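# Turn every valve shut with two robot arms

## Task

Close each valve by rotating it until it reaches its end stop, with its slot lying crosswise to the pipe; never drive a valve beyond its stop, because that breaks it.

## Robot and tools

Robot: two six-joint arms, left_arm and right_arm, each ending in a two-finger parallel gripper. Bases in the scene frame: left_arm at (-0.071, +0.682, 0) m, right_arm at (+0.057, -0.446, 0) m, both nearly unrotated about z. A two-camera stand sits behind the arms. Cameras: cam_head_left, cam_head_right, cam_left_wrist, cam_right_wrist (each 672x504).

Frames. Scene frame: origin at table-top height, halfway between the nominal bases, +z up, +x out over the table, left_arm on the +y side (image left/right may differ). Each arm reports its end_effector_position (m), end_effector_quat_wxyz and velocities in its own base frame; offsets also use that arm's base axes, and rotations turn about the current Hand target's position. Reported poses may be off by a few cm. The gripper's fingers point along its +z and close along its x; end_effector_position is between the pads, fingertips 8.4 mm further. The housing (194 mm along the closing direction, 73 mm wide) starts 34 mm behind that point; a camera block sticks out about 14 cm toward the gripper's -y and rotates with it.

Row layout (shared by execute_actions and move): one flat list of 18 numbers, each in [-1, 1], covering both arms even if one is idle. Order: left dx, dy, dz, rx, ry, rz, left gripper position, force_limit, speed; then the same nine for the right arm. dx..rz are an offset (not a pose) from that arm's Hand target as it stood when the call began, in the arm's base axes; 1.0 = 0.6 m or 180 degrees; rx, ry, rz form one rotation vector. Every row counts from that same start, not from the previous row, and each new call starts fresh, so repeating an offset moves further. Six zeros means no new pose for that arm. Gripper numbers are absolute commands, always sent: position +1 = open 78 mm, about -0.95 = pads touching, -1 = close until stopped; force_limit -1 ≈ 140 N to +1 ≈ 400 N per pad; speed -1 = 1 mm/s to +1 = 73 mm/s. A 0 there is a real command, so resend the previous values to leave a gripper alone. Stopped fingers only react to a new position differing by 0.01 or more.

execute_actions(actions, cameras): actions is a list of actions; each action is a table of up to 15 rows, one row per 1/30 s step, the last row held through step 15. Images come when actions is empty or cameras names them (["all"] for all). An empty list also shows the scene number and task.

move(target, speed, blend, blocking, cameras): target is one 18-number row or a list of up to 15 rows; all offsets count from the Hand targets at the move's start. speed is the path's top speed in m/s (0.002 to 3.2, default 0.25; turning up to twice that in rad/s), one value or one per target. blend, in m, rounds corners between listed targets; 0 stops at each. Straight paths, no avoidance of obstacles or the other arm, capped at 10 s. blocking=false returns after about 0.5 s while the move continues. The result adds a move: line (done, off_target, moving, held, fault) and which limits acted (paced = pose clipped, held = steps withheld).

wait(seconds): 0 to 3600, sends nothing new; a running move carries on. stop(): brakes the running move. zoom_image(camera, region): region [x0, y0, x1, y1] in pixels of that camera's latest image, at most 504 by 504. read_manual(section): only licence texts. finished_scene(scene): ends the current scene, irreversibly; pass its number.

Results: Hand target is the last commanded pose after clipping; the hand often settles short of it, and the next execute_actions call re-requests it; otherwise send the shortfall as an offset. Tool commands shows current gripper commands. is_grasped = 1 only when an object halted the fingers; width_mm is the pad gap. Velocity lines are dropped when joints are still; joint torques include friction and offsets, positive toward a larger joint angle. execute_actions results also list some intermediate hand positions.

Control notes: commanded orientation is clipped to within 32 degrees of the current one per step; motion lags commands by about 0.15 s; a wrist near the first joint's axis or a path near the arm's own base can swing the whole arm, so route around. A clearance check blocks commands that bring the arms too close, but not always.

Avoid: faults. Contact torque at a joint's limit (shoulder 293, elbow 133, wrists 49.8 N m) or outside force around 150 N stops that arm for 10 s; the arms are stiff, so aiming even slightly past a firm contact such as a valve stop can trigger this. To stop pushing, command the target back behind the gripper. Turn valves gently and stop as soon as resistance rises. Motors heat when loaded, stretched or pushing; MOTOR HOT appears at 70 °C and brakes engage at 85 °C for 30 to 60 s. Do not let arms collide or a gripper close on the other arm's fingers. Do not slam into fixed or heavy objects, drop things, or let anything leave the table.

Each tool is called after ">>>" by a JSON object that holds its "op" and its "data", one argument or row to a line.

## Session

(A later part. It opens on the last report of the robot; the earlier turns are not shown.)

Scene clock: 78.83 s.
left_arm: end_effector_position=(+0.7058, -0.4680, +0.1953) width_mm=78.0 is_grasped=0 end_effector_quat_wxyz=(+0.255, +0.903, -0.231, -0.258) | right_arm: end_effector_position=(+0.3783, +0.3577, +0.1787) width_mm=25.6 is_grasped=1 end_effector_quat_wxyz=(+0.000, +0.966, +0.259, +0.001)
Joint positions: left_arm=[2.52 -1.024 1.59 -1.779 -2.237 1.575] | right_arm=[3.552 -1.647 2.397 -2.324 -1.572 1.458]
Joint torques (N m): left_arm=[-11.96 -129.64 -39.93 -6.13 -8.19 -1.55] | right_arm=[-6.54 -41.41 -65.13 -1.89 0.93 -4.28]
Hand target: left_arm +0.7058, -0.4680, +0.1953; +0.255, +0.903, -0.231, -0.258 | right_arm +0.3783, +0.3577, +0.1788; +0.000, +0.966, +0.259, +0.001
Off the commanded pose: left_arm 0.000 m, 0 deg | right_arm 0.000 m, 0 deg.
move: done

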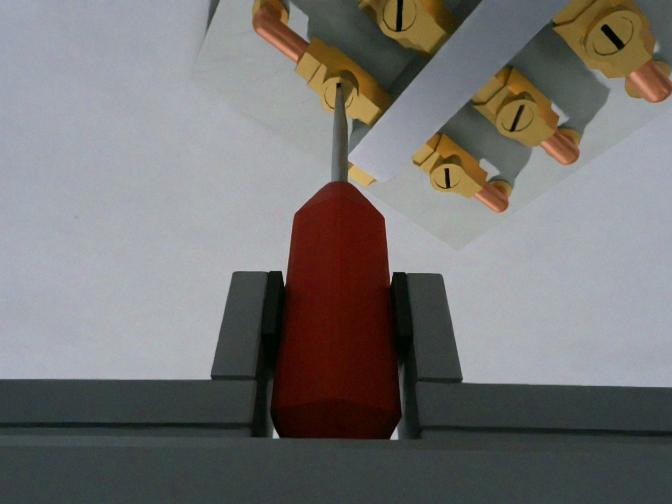

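>>> {"op": "move", "data": {
  "target": [
    [0,0,0,0,0,0,1,-1,0.5,-0.0002,-0.00012,0,0,0,0,-0.97,-0.7,-0.6],
    [0,0,0,0,0,0,1,-1,0.5,-0.0002,-0.00012,-0.0022,0,0,0,-0.97,-0.7,-0.6]
  ],
  "speed": 0.01,
  "cameras": ["cam_right_wrist"]
}}

>>> {"op": "zoom_image", "data": {
  "camera": "cam_right_wrist",
  "region": [315, 70, 365, 130]
}}

Scene clock: 79.47 s.
left_arm: end_effector_position=(+0.7058, -0.4680, +0.1953) width_mm=78.0 is_grasped=0 end_effector_quat_wxyz=(+0.255, +0.903, -0.231, -0.258) | right_arm: end_effector_position=(+0.3782, +0.3577, +0.1776) width_mm=25.6 is_grasped=1 end_effector_quat_wxyz=(+0.000, +0.966, +0.259, +0.001)
Joint positions: left_arm=[2.52 -1.024 1.59 -1.779 -2.237 1.575] | right_arm=[3.552 -1.645 2.398 -2.327 -1.572 1.458]
Joint torques (N m): left_arm=[-12.93 -129.53 -40.1 -6.47 -8.08 -1.69] | right_arm=[-6.74 -16.5 -42.42 -4.52 1.55 -4.11]
Hand target: left_arm +0.7058, -0.4680, +0.1953; +0.255, +0.903, -0.231, -0.258 | right_arm +0.3782, +0.3576, +0.1774; +0.000, +0.966, +0.259, +0.001
Off the commanded pose: left_arm 0.000 m, 0 deg | right_arm 0.000 m, 0 deg.
move: done

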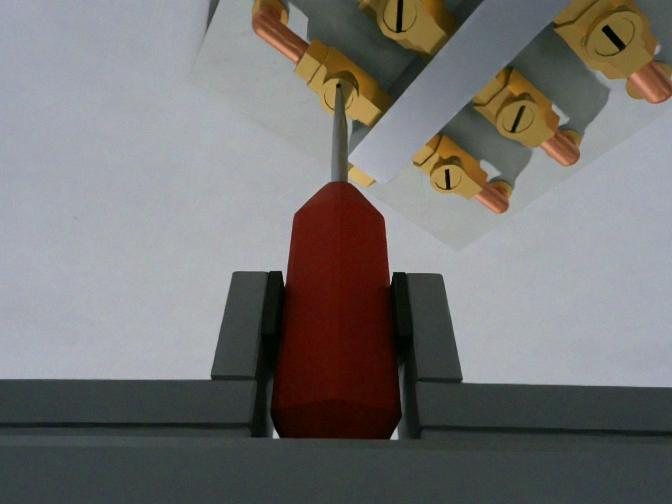

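Scaled by 8.400.

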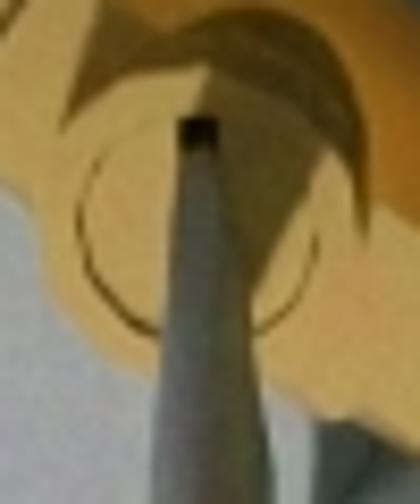

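>>> {"op": "move", "data": {
  "target": [0,0,0,0,0,0,1,-1,0.5,0,0,-0.00083,0,0,0,-0.97,-0.7,-0.6],
  "speed": 0.01
}}

>>> {"op": "move", "data": {
  "target": [0,0,0,0,0,0,1,-1,0.5,0,0,-0.00083,0,0,0,-0.97,-0.7,-0.6],
  "speed": 0.01,
  "cameras": ["cam_right_wrist"]
}}

>>> {"op": "zoom_image", "data": {
  "camera": "cam_right_wrist",
  "region": [315, 70, 365, 130]
}}

Scene clock: 80.10 s.
left_arm: end_effector_position=(+0.7058, -0.4680, +0.1953) width_mm=78.0 is_grasped=0 end_effector_quat_wxyz=(+0.255, +0.903, -0.231, -0.258) | right_arm: end_effector_position=(+0.3782, +0.3577, +0.1770) width_mm=25.6 is_grasped=1 end_effector_quat_wxyz=(+0.000, +0.966, +0.259, +0.001)
Joint positions: left_arm=[2.52 -1.024 1.59 -1.779 -2.237 1.575] | right_arm=[3.552 -1.644 2.399 -2.328 -1.572 1.458]
Joint torques (N m): left_arm=[-12.31 -130.88 -39.89 -6.36 -8.39 -1.86] | right_arm=[-7.64 1.5 -17.97 -1.86 2.25 -4.06]
Hand target: left_arm +0.7058, -0.4680, +0.1953; +0.255, +0.903, -0.231, -0.258 | right_arm +0.3782, +0.3576, +0.1769; +0.000, +0.966, +0.259, +0.001
Off the commanded pose: left_arm 0.000 m, 0 deg | right_arm 0.000 m, 0 deg.
move: done

Scene clock: 80.60 s.
left_arm: end_effector_position=(+0.7058, -0.4680, +0.1953) width_mm=78.0 is_grasped=0 end_effector_quat_wxyz=(+0.255, +0.903, -0.231, -0.258) | right_arm: end_effector_position=(+0.3782, +0.3577, +0.1765) width_mm=25.6 is_grasped=1 end_effector_quat_wxyz=(+0.000, +0.966, +0.259, +0.001)
Joint positions: left_arm=[2.52 -1.024 1.59 -1.779 -2.237 1.575] | right_arm=[3.552 -1.643 2.399 -2.329 -1.572 1.458]
Joint torques (N m): left_arm=[-13.04 -130.04 -39.74 -6.01 -8.46 -2] | right_arm=[-7.78 17.21 3.44 0.85 2.47 -4.13]
Hand target: left_arm +0.7058, -0.4680, +0.1953; +0.255, +0.903, -0.231, -0.258 | right_arm +0.3782, +0.3576, +0.1764; +0.000, +0.966, +0.259, +0.001
Off the commanded pose: left_arm 0.000 m, 0 deg | right_arm 0.000 m, 0 deg.
move: done

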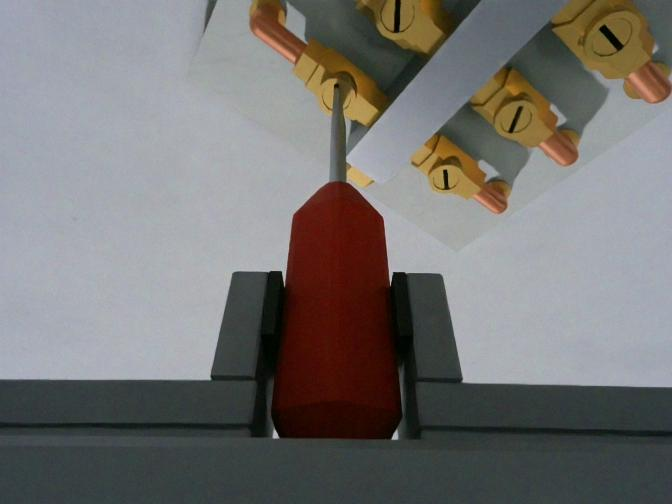

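Scaled by 8.400.

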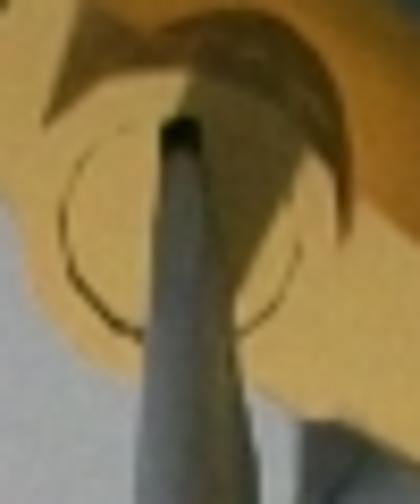

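>>> {"op": "move", "data": {
  "target": [
    [0,0,0,0,0,0,1,-1,0.5,0,0,0.004,0,0,0,-0.97,-0.7,-0.6],
    [0,0,0,0,0,0,1,-1,0.5,-0.0005,-0.0004,0.004,0,0,-0.0317,-0.97,-0.7,-0.6]
  ],
  "speed": 0.03,
  "cameras": ["cam_right_wrist"]
}}

>>> {"op": "zoom_image", "data": {
  "camera": "cam_right_wrist",
  "region": [310, 60, 370, 140]
}}

Scene clock: 83.60 s.
left_arm: end_effector_position=(+0.7058, -0.4680, +0.1953) width_mm=78.0 is_grasped=0 end_effector_quat_wxyz=(+0.255, +0.903, -0.231, -0.258) | right_arm: end_effector_position=(+0.3779, +0.3574, +0.1788) width_mm=25.6 is_grasped=1 end_effector_quat_wxyz=(+0.000, +0.978, +0.210, +0.001)
Joint positions: left_arm=[2.52 -1.024 1.59 -1.779 -2.237 1.575] | right_arm=[3.551 -1.648 2.398 -2.323 -1.572 1.557]
Joint torques (N m): left_arm=[-12.25 -129.39 -39.94 -6.41 -7.98 -1.88] | right_arm=[-5.95 -42.51 -48.64 -2.46 -3.24 1.76]
Hand target: left_arm +0.7058, -0.4680, +0.1953; +0.255, +0.903, -0.231, -0.258 | right_arm +0.3779, +0.3574, +0.1788; +0.000, +0.978, +0.210, +0.001
Off the commanded pose: left_arm 0.000 m, 0 deg | right_arm 0.000 m, 0 deg.
move: done

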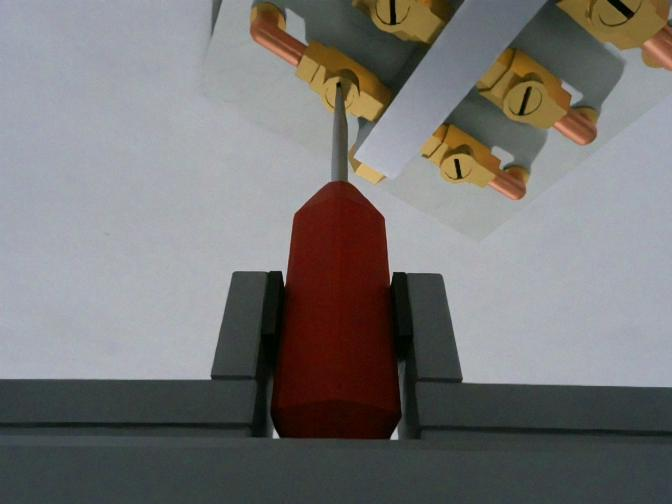

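Scaled by 6.300.

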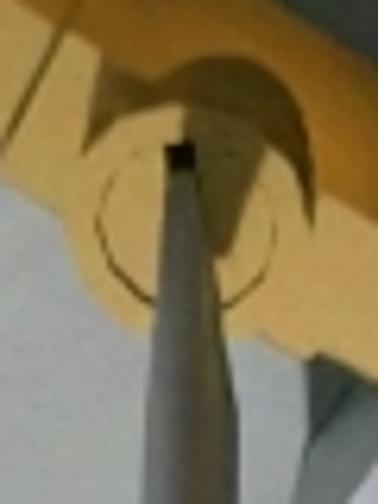

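>>> {"op": "move", "data": {
  "target": [0,0,0,0,0,0,1,-1,0.5,-0.0001,-0.0001,-0.0025,0,0,0,-0.97,-0.7,-0.6],
  "speed": 0.01,
  "cameras": ["cam_right_wrist"]
}}

>>> {"op": "move", "data": {
  "target": [0,0,0,0,0,0,1,-1,0.5,0,0,-0.0012,0,0,0,-0.97,-0.7,-0.6],
  "speed": 0.01,
  "cameras": ["cam_right_wrist","cam_left_wrist"]
}}

>>> {"op": "zoom_image", "data": {
  "camera": "cam_right_wrist",
  "region": [310, 60, 370, 140]
}}

>>> {"op": "zoom_image", "data": {
  "camera": "cam_left_wrist",
  "region": [370, 130, 430, 190]
}}

Scene clock: 84.33 s.
left_arm: end_effector_position=(+0.7058, -0.4680, +0.1953) width_mm=78.0 is_grasped=0 end_effector_quat_wxyz=(+0.255, +0.903, -0.231, -0.258) | right_arm: end_effector_position=(+0.3779, +0.3574, +0.1775) width_mm=25.6 is_grasped=1 end_effector_quat_wxyz=(+0.000, +0.978, +0.210, +0.001)
Joint positions: left_arm=[2.52 -1.024 1.59 -1.779 -2.237 1.575] | right_arm=[3.551 -1.646 2.399 -2.327 -1.572 1.557]
Joint torques (N m): left_arm=[-13.04 -129.77 -39.79 -6.18 -8.13 -1.99] | right_arm=[-6.72 -15.58 -41.75 -4.38 -3.02 0.31]
Hand target: left_arm +0.7058, -0.4680, +0.1953; +0.255, +0.903, -0.231, -0.258 | right_arm +0.3778, +0.3573, +0.1773; +0.000, +0.978, +0.210, +0.001
Off the commanded pose: left_arm 0.000 m, 0 deg | right_arm 0.000 m, 0 deg.
move: done

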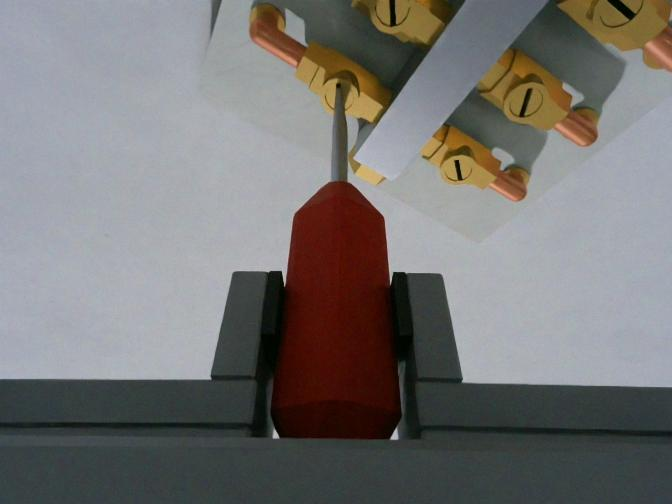

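Scene clock: 84.83 s.
left_arm: end_effector_position=(+0.7058, -0.4680, +0.1953) width_mm=78.0 is_grasped=0 end_effector_quat_wxyz=(+0.255, +0.903, -0.231, -0.258) | right_arm: end_effector_position=(+0.3779, +0.3574, +0.1768) width_mm=25.6 is_grasped=1 end_effector_quat_wxyz=(+0.000, +0.978, +0.210, +0.001)
Joint positions: left_arm=[2.52 -1.024 1.59 -1.779 -2.237 1.575] | right_arm=[3.551 -1.645 2.4 -2.329 -1.572 1.557]
Joint torques (N m): left_arm=[-13.18 -130.15 -40.18 -6.27 -8.17 -1.87] | right_arm=[-6.93 7.12 -10.42 -0.43 -3.23 -1.49]
Hand target: left_arm +0.7058, -0.4680, +0.1953; +0.255, +0.903, -0.231, -0.258 | right_arm +0.3778, +0.3573, +0.1766; +0.000, +0.978, +0.210, +0.001
Off the commanded pose: left_arm 0.000 m, 0 deg | right_arm 0.000 m, 0 deg.
move: done
Images, in order (width x height): cam_left_wrist 672x504, cam_right_wrist 672x504.

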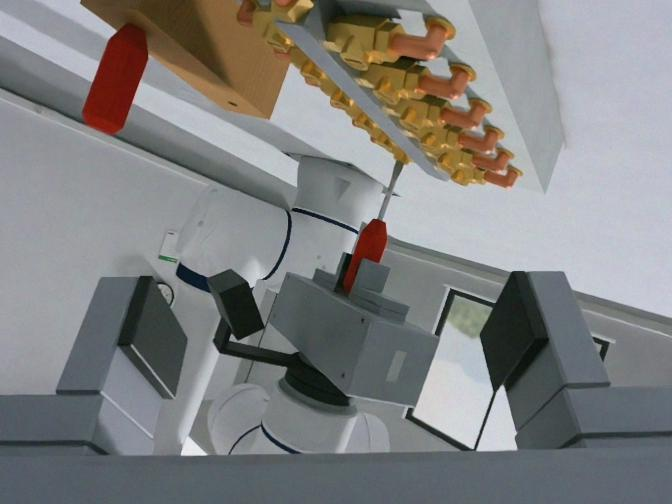

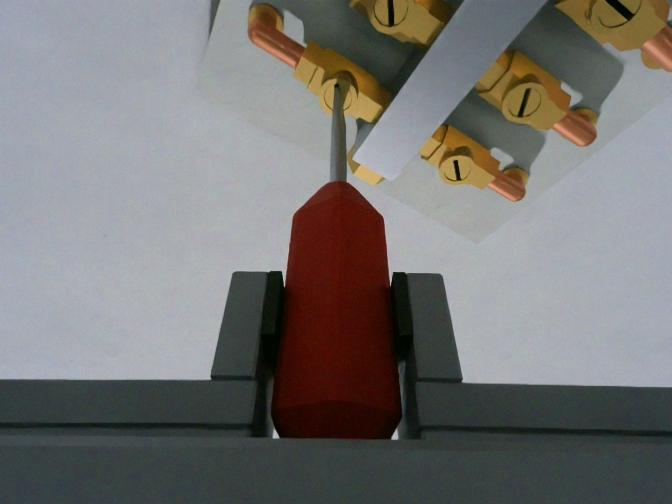

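Scaled by 6.300.

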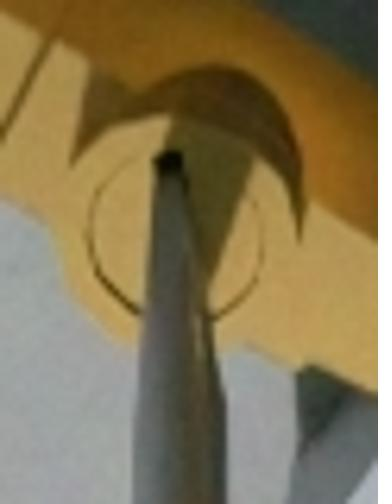

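Scaled by 8.400.

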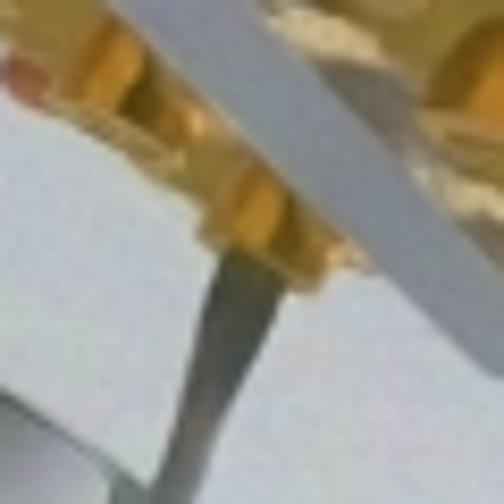

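>>> {"op": "move", "data": {
  "target": [
    [0,0,0,0,0,0,1,-1,0.5,0,0,0.001,0,0,0,-0.97,-0.7,-0.6],
    [0,0,0,0,0,0,1,-1,0.5,0,0,0.001,0,0,-0.0333,-0.97,-0.7,-0.6]
  ],
  "speed": 0.05,
  "cameras": ["cam_right_wrist","cam_left_wrist"]
}}

>>> {"op": "zoom_image", "data": {
  "camera": "cam_right_wrist",
  "region": [310, 60, 370, 140]
}}

>>> {"op": "zoom_image", "data": {
  "camera": "cam_left_wrist",
  "region": [370, 130, 430, 190]
}}

Scene clock: 86.90 s.
left_arm: end_effector_position=(+0.7058, -0.4680, +0.1953) width_mm=78.0 is_grasped=0 end_effector_quat_wxyz=(+0.255, +0.903, -0.231, -0.258) | right_arm: end_effector_position=(+0.3778, +0.3573, +0.1772) width_mm=25.6 is_grasped=1 end_effector_quat_wxyz=(+0.000, +0.987, +0.159, +0.001)
Joint positions: left_arm=[2.52 -1.024 1.59 -1.779 -2.237 1.575] | right_arm=[3.552 -1.645 2.399 -2.327 -1.572 1.662]
Joint torques (N m): left_arm=[-11.38 -130 -40.29 -6.12 -8.19 -1.86] | right_arm=[9.47 -24.33 -44.78 0.73 -3.7 2.36]
Hand target: left_arm +0.7058, -0.4680, +0.1953; +0.255, +0.903, -0.231, -0.258 | right_arm +0.3778, +0.3573, +0.1772; +0.000, +0.987, +0.159, +0.001
Off the commanded pose: left_arm 0.000 m, 0 deg | right_arm 0.000 m, 0 deg.
move: done
Images, in order (width x height): cam_left_wrist 672x504, cam_right_wrist 672x504.

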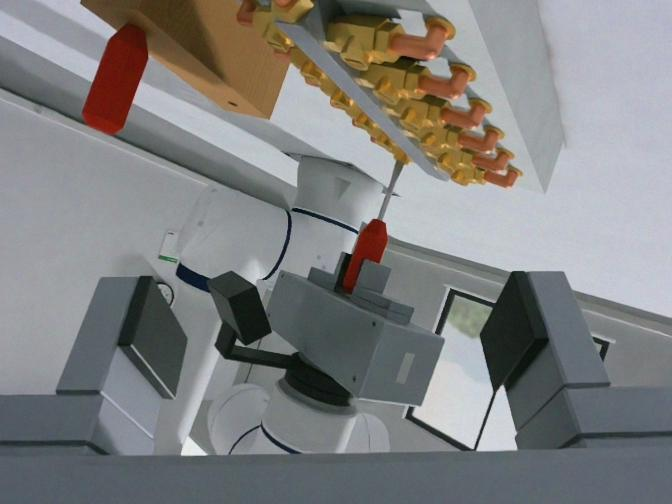

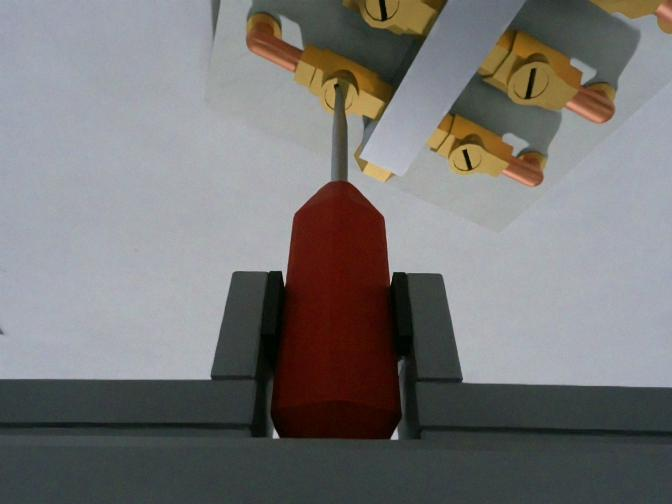

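Scaled by 6.300.

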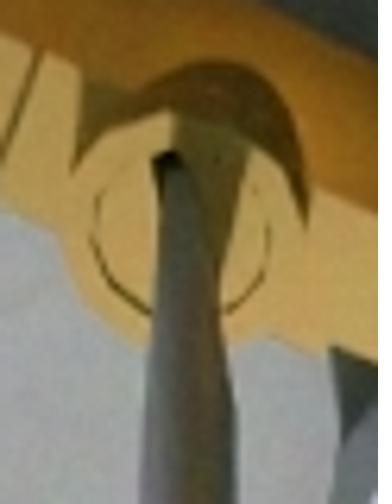

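Scaled by 8.400.

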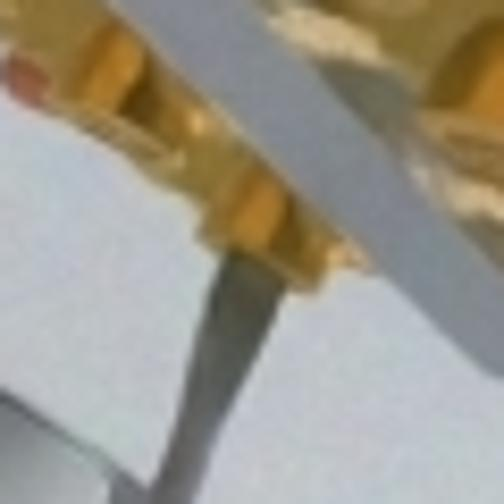

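>>> {"op": "move", "data": {
  "target": [0,0,0,0,0,0,1,-1,0.5,0,0,0.05,0,0,0.0333,-0.97,-0.7,-0.6],
  "speed": 0.1,
  "cameras": ["cam_right_wrist","cam_left_wrist"]
}}

>>> {"op": "zoom_image", "data": {
  "camera": "cam_right_wrist",
  "region": [310, 70, 370, 190]
}}

>>> {"op": "zoom_image", "data": {
  "camera": "cam_left_wrist",
  "region": [360, 150, 440, 240]
}}

Scene clock: 88.30 s.
left_arm: end_effector_position=(+0.7058, -0.4680, +0.1953) width_mm=78.0 is_grasped=0 end_effector_quat_wxyz=(+0.255, +0.903, -0.231, -0.258) | right_arm: end_effector_position=(+0.3778, +0.3574, +0.2071) width_mm=25.6 is_grasped=1 end_effector_quat_wxyz=(+0.000, +0.978, +0.210, +0.001)
Joint positions: left_arm=[2.52 -1.024 1.59 -1.779 -2.237 1.575] | right_arm=[3.552 -1.692 2.37 -2.251 -1.572 1.558]
Joint torques (N m): left_arm=[-12.67 -129.65 -39.94 -6.19 -8.2 -1.86] | right_arm=[-9.55 -39.57 -68.43 -2.57 4.45 -4.48]
Hand target: left_arm +0.7058, -0.4680, +0.1953; +0.255, +0.903, -0.231, -0.258 | right_arm +0.3778, +0.3573, +0.2072; +0.000, +0.978, +0.210, +0.001
Off the commanded pose: left_arm 0.000 m, 0 deg | right_arm 0.000 m, 0 deg.
move: done
Images, in order (width x height): cam_left_wrist 672x504, cam_right_wrist 672x504.

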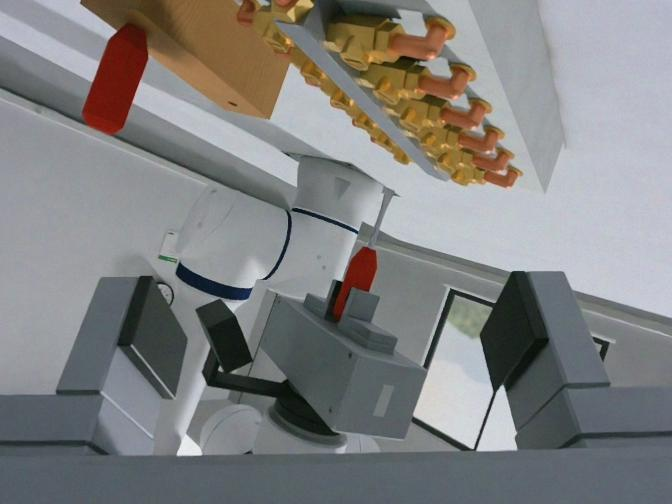

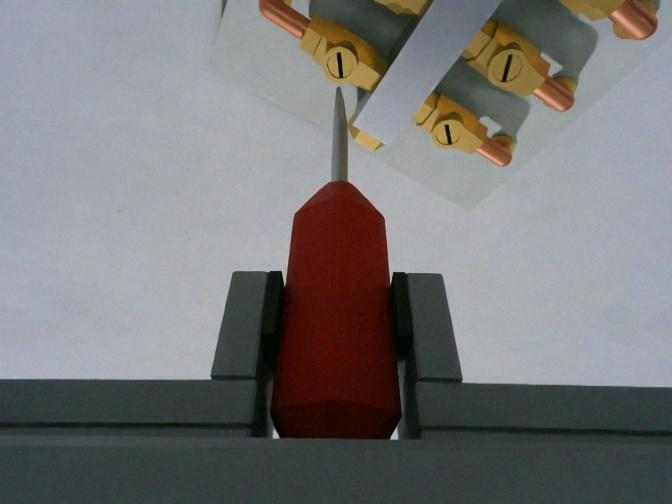

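Scaled by 4.200.

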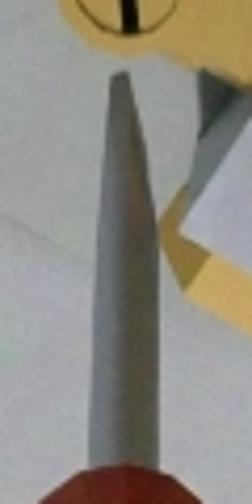

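Scaled by 5.600.

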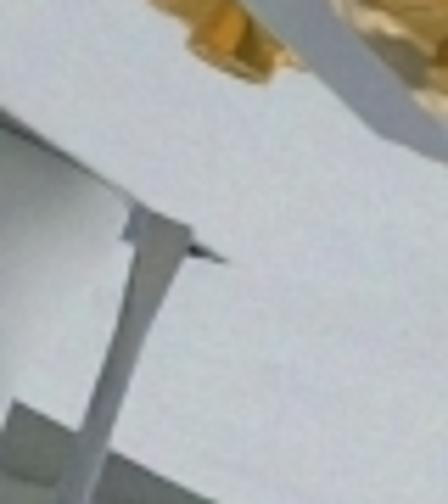

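>>> {"op": "move", "data": {
  "target": [
    [0,0,0,0,0,0,1,-1,0.5,0,0,0,0,0,-0.035,-0.97,-0.7,-0.6],
    [0,0,0,0,0,0,1,-1,0.5,0,0,-0.0463,0,0,-0.035,-0.97,-0.7,-0.6]
  ],
  "speed": 0.1,
  "cameras": ["cam_right_wrist","cam_left_wrist"]
}}

>>> {"op": "zoom_image", "data": {
  "camera": "cam_right_wrist",
  "region": [310, 60, 370, 140]
}}

>>> {"op": "zoom_image", "data": {
  "camera": "cam_left_wrist",
  "region": [360, 130, 440, 210]
}}

Scene clock: 90.43 s.
left_arm: end_effector_position=(+0.7058, -0.4680, +0.1953) width_mm=78.0 is_grasped=0 end_effector_quat_wxyz=(+0.255, +0.903, -0.231, -0.258) | right_arm: end_effector_position=(+0.3778, +0.3573, +0.1796) width_mm=25.6 is_grasped=1 end_effector_quat_wxyz=(+0.000, +0.988, +0.156, +0.001)
Joint positions: left_arm=[2.52 -1.024 1.59 -1.779 -2.237 1.575] | right_arm=[3.552 -1.649 2.397 -2.321 -1.572 1.667]
Joint torques (N m): left_arm=[-12.76 -129.43 -39.81 -6.12 -8.14 -1.73] | right_arm=[11.03 -18.09 -49.29 -4.91 -3.15 2.39]
Hand target: left_arm +0.7058, -0.4680, +0.1953; +0.255, +0.903, -0.231, -0.258 | right_arm +0.3778, +0.3573, +0.1794; +0.000, +0.988, +0.156, +0.001
Off the commanded pose: left_arm 0.000 m, 0 deg | right_arm 0.000 m, 0 deg.
move: done
Images, in order (width x height): cam_left_wrist 672x504, cam_right_wrist 672x504.

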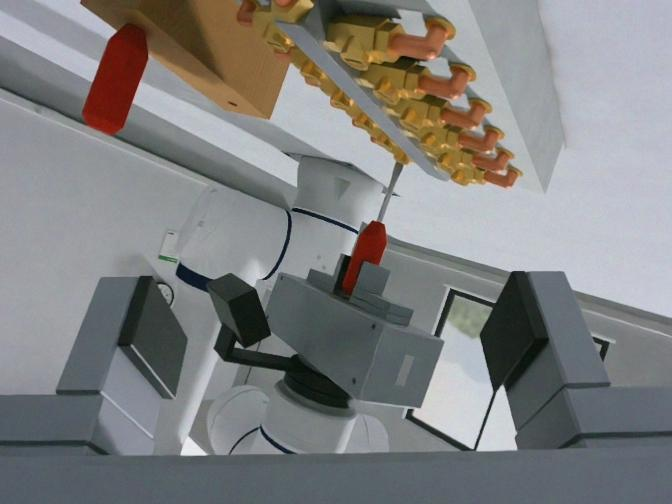

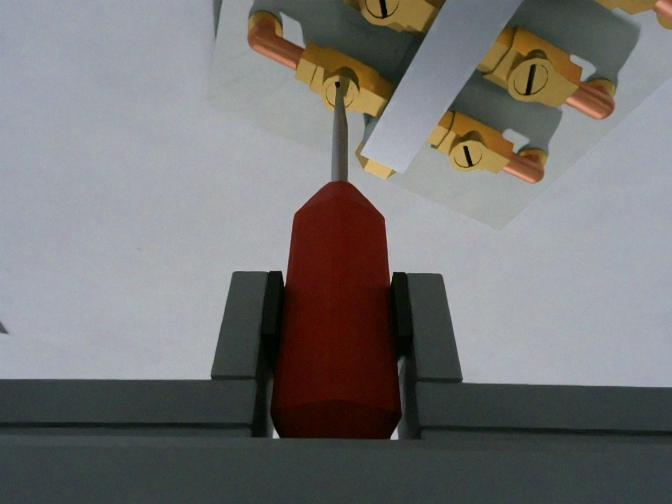

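Scaled by 6.300.

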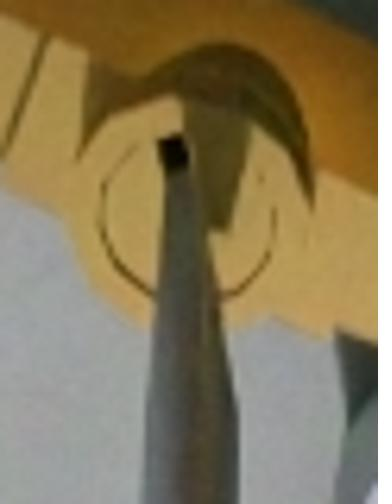

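Scaled by 6.300.

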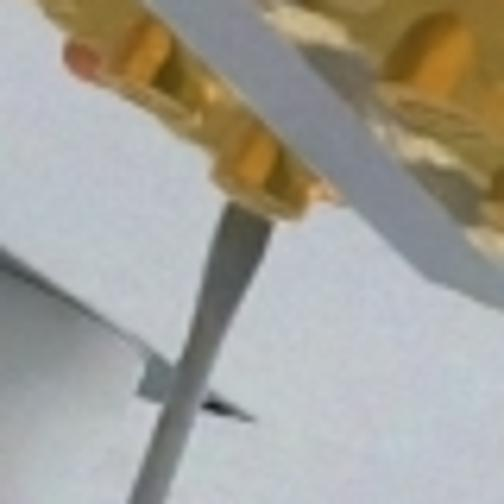

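>>> {"op": "move", "data": {
  "target": [0,0,0,0,0,0,1,-1,0.5,0,0,-0.0032,0,0,0,-0.97,-0.7,-0.6],
  "speed": 0.01
}}

>>> {"op": "move", "data": {
  "target": [0,0,0,0,0,0,1,-1,0.5,0,0,-0.001,0,0,0,-0.97,-0.7,-0.6],
  "speed": 0.01,
  "cameras": ["cam_right_wrist","cam_left_wrist"]
}}

>>> {"op": "zoom_image", "data": {
  "camera": "cam_right_wrist",
  "region": [310, 60, 370, 140]
}}

>>> {"op": "zoom_image", "data": {
  "camera": "cam_left_wrist",
  "region": [360, 130, 440, 210]
}}

Scene clock: 91.17 s.
left_arm: end_effector_position=(+0.7058, -0.4680, +0.1953) width_mm=78.0 is_grasped=0 end_effector_quat_wxyz=(+0.255, +0.903, -0.231, -0.258) | right_arm: end_effector_position=(+0.3778, +0.3573, +0.1776) width_mm=25.6 is_grasped=1 end_effector_quat_wxyz=(+0.000, +0.988, +0.156, +0.001)
Joint positions: left_arm=[2.52 -1.024 1.59 -1.779 -2.237 1.575] | right_arm=[3.552 -1.646 2.399 -2.326 -1.572 1.667]
Joint torques (N m): left_arm=[-11.58 -130.32 -39.36 -6.04 -7.86 -1.72] | right_arm=[10.17 -19.35 -47.28 -5.41 -3.42 1.86]
Hand target: left_arm +0.7058, -0.4680, +0.1953; +0.255, +0.903, -0.231, -0.258 | right_arm +0.3778, +0.3573, +0.1775; +0.000, +0.988, +0.156, +0.001
Off the commanded pose: left_arm 0.000 m, 0 deg | right_arm 0.000 m, 0 deg.
move: done

Scene clock: 91.67 s.
left_arm: end_effector_position=(+0.7058, -0.4680, +0.1953) width_mm=78.0 is_grasped=0 end_effector_quat_wxyz=(+0.255, +0.903, -0.231, -0.258) | right_arm: end_effector_position=(+0.3779, +0.3574, +0.1770) width_mm=25.6 is_grasped=1 end_effector_quat_wxyz=(+0.000, +0.988, +0.156, +0.001)
Joint positions: left_arm=[2.52 -1.024 1.59 -1.779 -2.237 1.575] | right_arm=[3.552 -1.645 2.4 -2.328 -1.572 1.667]
Joint torques (N m): left_arm=[-11.03 -130.45 -40.17 -6.25 -7.98 -1.89] | right_arm=[10.11 -1.56 -23.31 -2.17 -3.09 2.09]
Hand target: left_arm +0.7058, -0.4680, +0.1953; +0.255, +0.903, -0.231, -0.258 | right_arm +0.3778, +0.3573, +0.1769; +0.000, +0.988, +0.156, +0.001
Off the commanded pose: left_arm 0.000 m, 0 deg | right_arm 0.000 m, 0 deg.
move: done
Images, in order (width x height): cam_left_wrist 672x504, cam_right_wrist 672x504.

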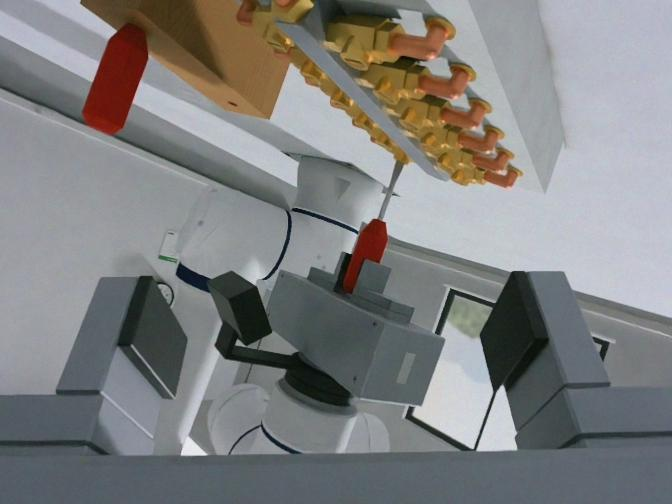

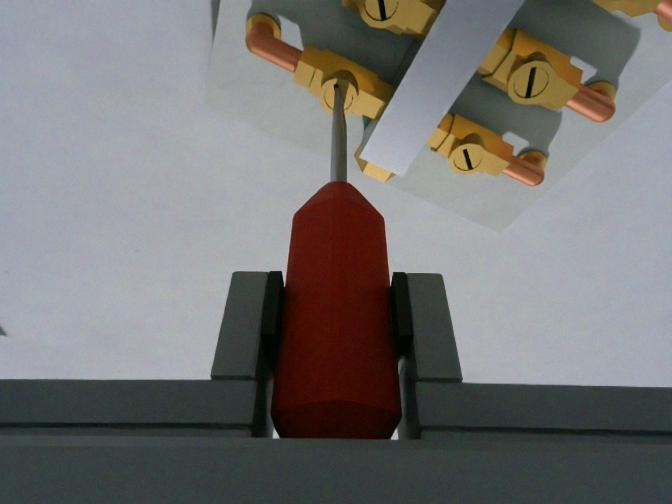

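Scaled by 6.300.

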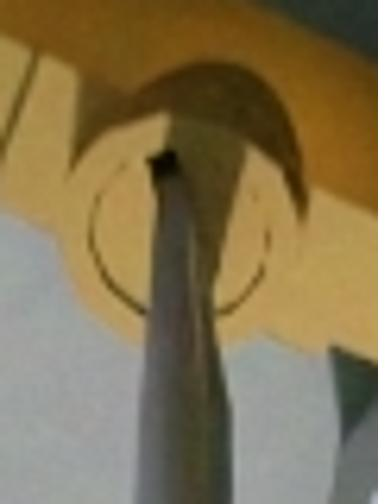

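Scaled by 6.300.

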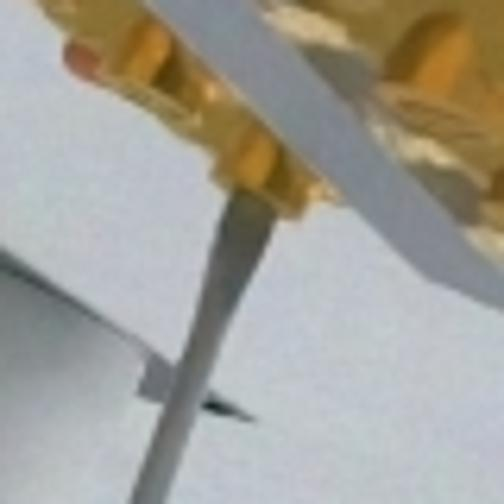

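>>> {"op": "move", "data": {
  "target": [
    [0,0,0,0,0,0,1,-1,0.5,0,0,0.0005,0,0,0,-0.97,-0.7,-0.6],
    [0,0,0,0,0,0,1,-1,0.5,-0.0005,-0.00016,0.0005,0,0,0,-0.97,-0.7,-0.6]
  ],
  "speed": 0.01
}}

>>> {"op": "move", "data": {
  "target": [0,0,0,0,0,0,1,-1,0.5,-0.0005,-0.00016,0,0,0,0,-0.97,-0.7,-0.6],
  "speed": 0.01,
  "cameras": ["cam_right_wrist","cam_left_wrist"]
}}

>>> {"op": "zoom_image", "data": {
  "camera": "cam_right_wrist",
  "region": [310, 60, 370, 140]
}}

Scene clock: 92.43 s.
left_arm: end_effector_position=(+0.7058, -0.4680, +0.1953) width_mm=78.0 is_grasped=0 end_effector_quat_wxyz=(+0.255, +0.903, -0.231, -0.258) | right_arm: end_effector_position=(+0.3775, +0.3572, +0.1772) width_mm=25.6 is_grasped=1 end_effector_quat_wxyz=(+0.000, +0.988, +0.156, +0.001)
Joint positions: left_arm=[2.52 -1.024 1.59 -1.779 -2.237 1.575] | right_arm=[3.552 -1.646 2.4 -2.327 -1.572 1.667]
Joint torques (N m): left_arm=[-11.12 -129.42 -39.78 -6.2 -8.2 -1.82] | right_arm=[10.43 -29.54 -27.01 0.72 -3.16 2.07]
Hand target: left_arm +0.7058, -0.4680, +0.1953; +0.255, +0.903, -0.231, -0.258 | right_arm +0.3775, +0.3572, +0.1772; +0.000, +0.988, +0.156, +0.001
Off the commanded pose: left_arm 0.000 m, 0 deg | right_arm 0.000 m, 0 deg.
move: done

Scene clock: 92.93 s.
left_arm: end_effector_position=(+0.7058, -0.4680, +0.1953) width_mm=78.0 is_grasped=0 end_effector_quat_wxyz=(+0.255, +0.903, -0.231, -0.258) | right_arm: end_effector_position=(+0.3772, +0.3571, +0.1772) width_mm=25.6 is_grasped=1 end_effector_quat_wxyz=(+0.000, +0.988, +0.156, +0.001)
Joint positions: left_arm=[2.52 -1.024 1.59 -1.779 -2.237 1.575] | right_arm=[3.552 -1.646 2.4 -2.327 -1.572 1.667]
Joint torques (N m): left_arm=[-11.28 -130.4 -40.09 -6.11 -8.19 -1.97] | right_arm=[11.4 -31.55 -29.2 0.89 -3.34 2.1]
Hand target: left_arm +0.7058, -0.4680, +0.1953; +0.255, +0.903, -0.231, -0.258 | right_arm +0.3772, +0.3571, +0.1772; +0.000, +0.988, +0.156, +0.001
Off the commanded pose: left_arm 0.000 m, 0 deg | right_arm 0.000 m, 0 deg.
move: done
Images, in order (width x height): cam_left_wrist 672x504, cam_right_wrist 672x504.

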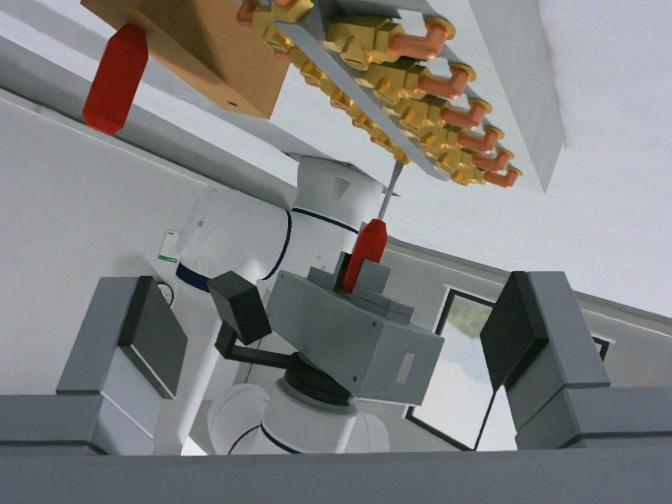

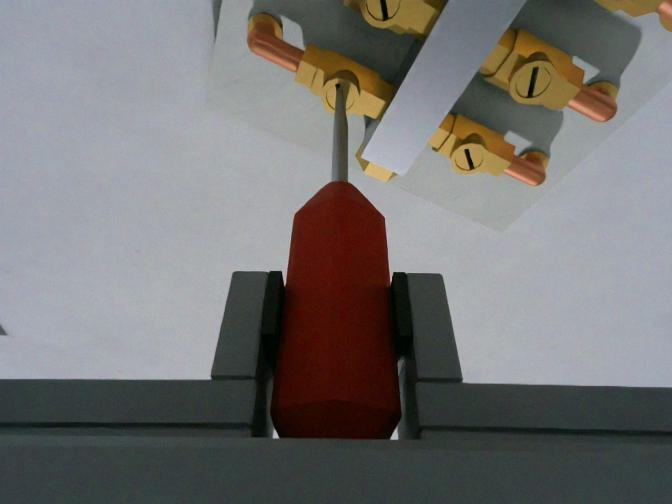

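Scaled by 6.300.

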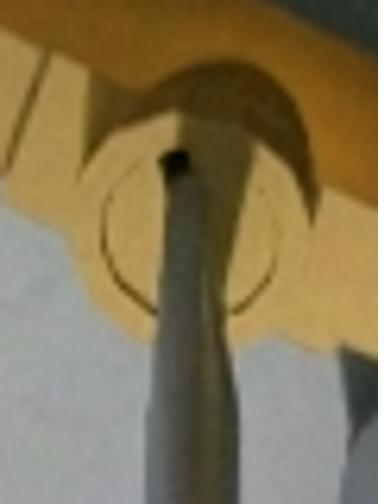

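>>> {"op": "move", "data": {
  "target": [0,0,0,0,0,0,1,-1,0.5,0,0,-0.0008,0,0,0,-0.97,-0.7,-0.6],
  "speed": 0.01,
  "cameras": ["cam_right_wrist","cam_left_wrist"]
}}

>>> {"op": "zoom_image", "data": {
  "camera": "cam_right_wrist",
  "region": [310, 60, 370, 140]
}}

>>> {"op": "zoom_image", "data": {
  "camera": "cam_left_wrist",
  "region": [360, 130, 440, 210]
}}

Scene clock: 93.57 s.
left_arm: end_effector_position=(+0.7058, -0.4680, +0.1953) width_mm=78.0 is_grasped=0 end_effector_quat_wxyz=(+0.255, +0.903, -0.231, -0.258) | right_arm: end_effector_position=(+0.3772, +0.3572, +0.1768) width_mm=25.6 is_grasped=1 end_effector_quat_wxyz=(+0.000, +0.988, +0.156, +0.001)
Joint positions: left_arm=[2.52 -1.024 1.59 -1.779 -2.237 1.575] | right_arm=[3.552 -1.646 2.401 -2.328 -1.572 1.667]
Joint torques (N m): left_arm=[-11.12 -129.68 -39.79 -6.21 -8.17 -1.99] | right_arm=[9.7 1.67 -16.07 -0.8 -3.14 2.03]
Hand target: left_arm +0.7058, -0.4680, +0.1953; +0.255, +0.903, -0.231, -0.258 | right_arm +0.3772, +0.3571, +0.1767; +0.000, +0.988, +0.156, +0.001
Off the commanded pose: left_arm 0.000 m, 0 deg | right_arm 0.000 m, 0 deg.
move: done
Images, in order (width x height): cam_left_wrist 672x504, cam_right_wrist 672x504.

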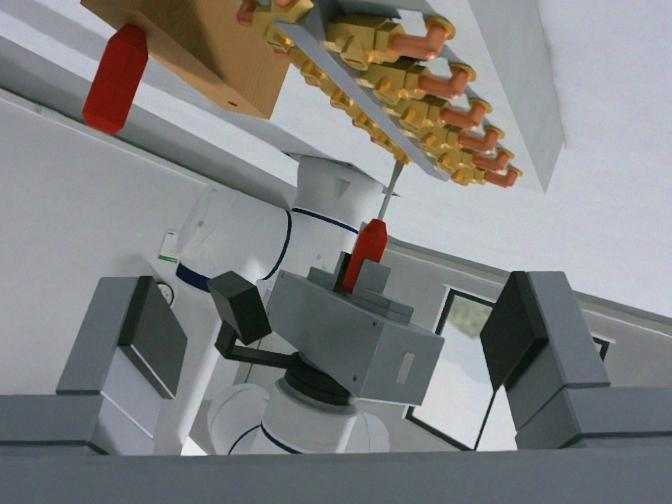

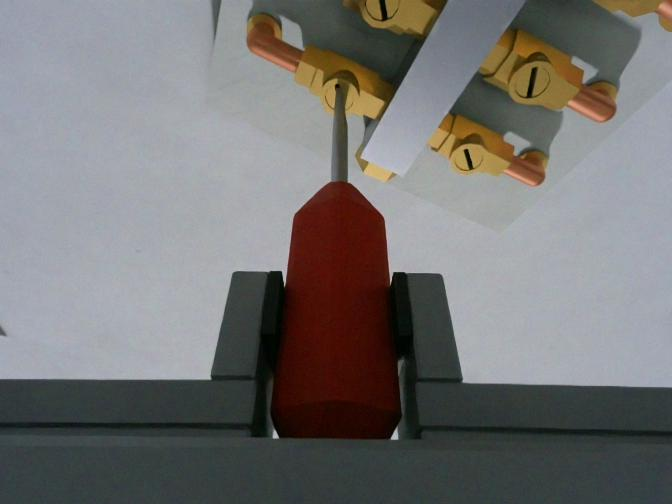

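Scaled by 6.300.

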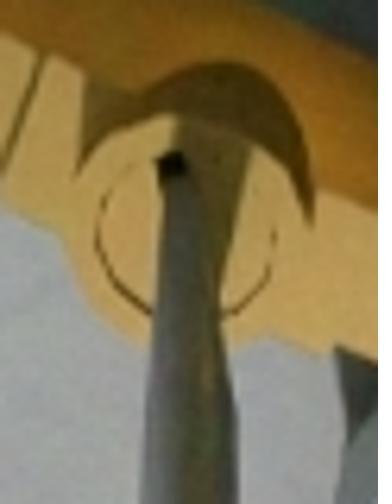

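Scaled by 6.300.

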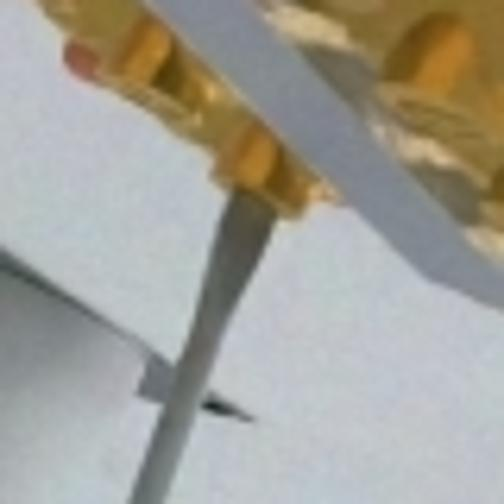

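>>> {"op": "move", "data": {
  "target": [
    [0,0,0,0,0,0,1,-1,0.5,0,0,0.0003,0,0,-0.011,-0.97,-0.7,-0.6],
    [0,0,0,0,0,0,1,-1,0.5,0,0,0.0003,0,0,-0.022,-0.97,-0.7,-0.6],
    [0,0,0,0,0,0,1,-1,0.5,0,0,0.0003,0,0,-0.044,-0.97,-0.7,-0.6]
  ],
  "speed": 0.03,
  "cameras": ["cam_right_wrist"]
}}

>>> {"op": "zoom_image", "data": {
  "camera": "cam_right_wrist",
  "region": [310, 60, 370, 140]
}}

>>> {"op": "move", "data": {
  "target": [
    [0,0,0,0,0,0,1,-1,0.5,0,0,0,0,0,0.022,-0.97,-0.7,-0.6],
    [0,0,0,0,0,0,1,-1,0.5,0,0,0,0,0,0.055,-0.97,-0.7,-0.6]
  ],
  "speed": 0.03,
  "cameras": ["cam_right_wrist"]
}}

>>> {"op": "zoom_image", "data": {
  "camera": "cam_right_wrist",
  "region": [310, 60, 370, 140]
}}

Scene clock: 97.20 s.
left_arm: end_effector_position=(+0.7058, -0.4680, +0.1953) width_mm=78.0 is_grasped=0 end_effector_quat_wxyz=(+0.255, +0.903, -0.231, -0.258) | right_arm: end_effector_position=(+0.3772, +0.3571, +0.1769) width_mm=25.6 is_grasped=1 end_effector_quat_wxyz=(+0.001, +0.996, +0.088, +0.001)
Joint positions: left_arm=[2.52 -1.024 1.59 -1.779 -2.237 1.575] | right_arm=[3.552 -1.646 2.4 -2.327 -1.573 1.806]
Joint torques (N m): left_arm=[-11.3 -130.29 -40.18 -6.26 -8.01 -1.83] | right_arm=[10.31 -6.83 -33.59 2.82 -3.6 1.63]
Hand target: left_arm +0.7058, -0.4680, +0.1953; +0.255, +0.903, -0.231, -0.258 | right_arm +0.3772, +0.3571, +0.1769; +0.001, +0.996, +0.087, +0.001
Off the commanded pose: left_arm 0.000 m, 0 deg | right_arm 0.000 m, 0 deg.
move: done

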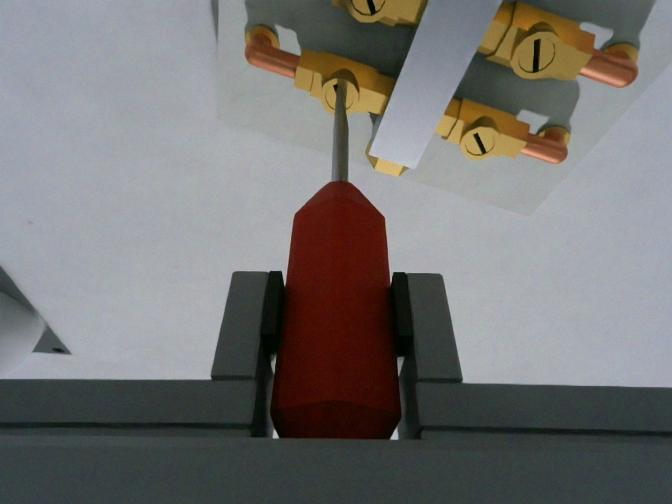

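Scaled by 6.300.

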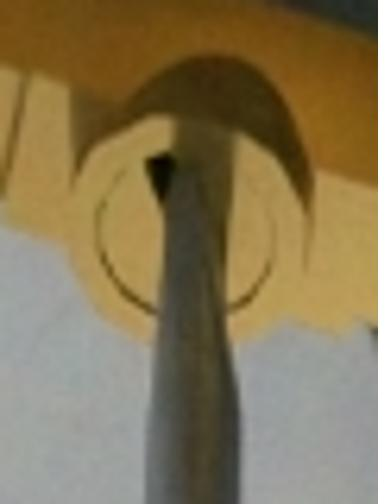

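Scene clock: 100.57 s.
left_arm: end_effector_position=(+0.7058, -0.4680, +0.1953) width_mm=78.0 is_grasped=0 end_effector_quat_wxyz=(+0.255, +0.903, -0.231, -0.258) | right_arm: end_effector_position=(+0.3772, +0.3571, +0.1769) width_mm=25.6 is_grasped=1 end_effector_quat_wxyz=(+0.000, +0.985, +0.173, +0.001)
Joint positions: left_arm=[2.52 -1.024 1.59 -1.779 -2.237 1.575] | right_arm=[3.552 -1.646 2.401 -2.328 -1.572 1.633]
Joint torques (N m): left_arm=[-10.91 -130.2 -39.67 -6.41 -7.89 -1.63] | right_arm=[-8.07 -21.88 -17.07 -0.88 3.97 -4.14]
Hand target: left_arm +0.7058, -0.4680, +0.1953; +0.255, +0.903, -0.231, -0.258 | right_arm +0.3772, +0.3571, +0.1769; +0.000, +0.985, +0.173, +0.001
Off the commanded pose: left_arm 0.000 m, 0 deg | right_arm 0.000 m, 0 deg.
move: done

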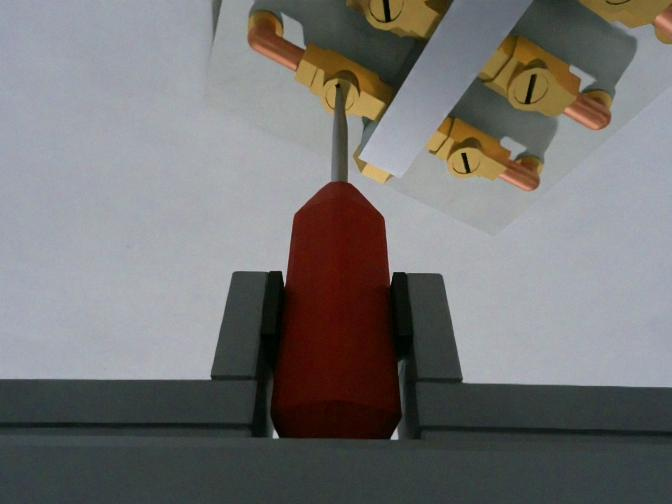

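Scaled by 6.300.

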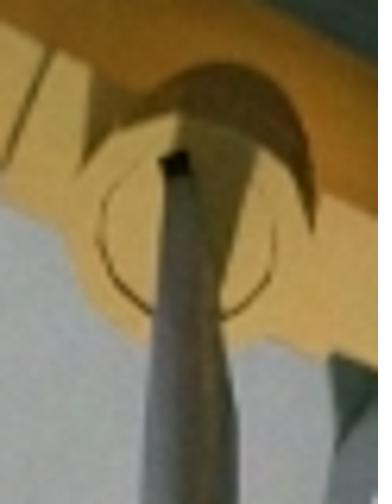

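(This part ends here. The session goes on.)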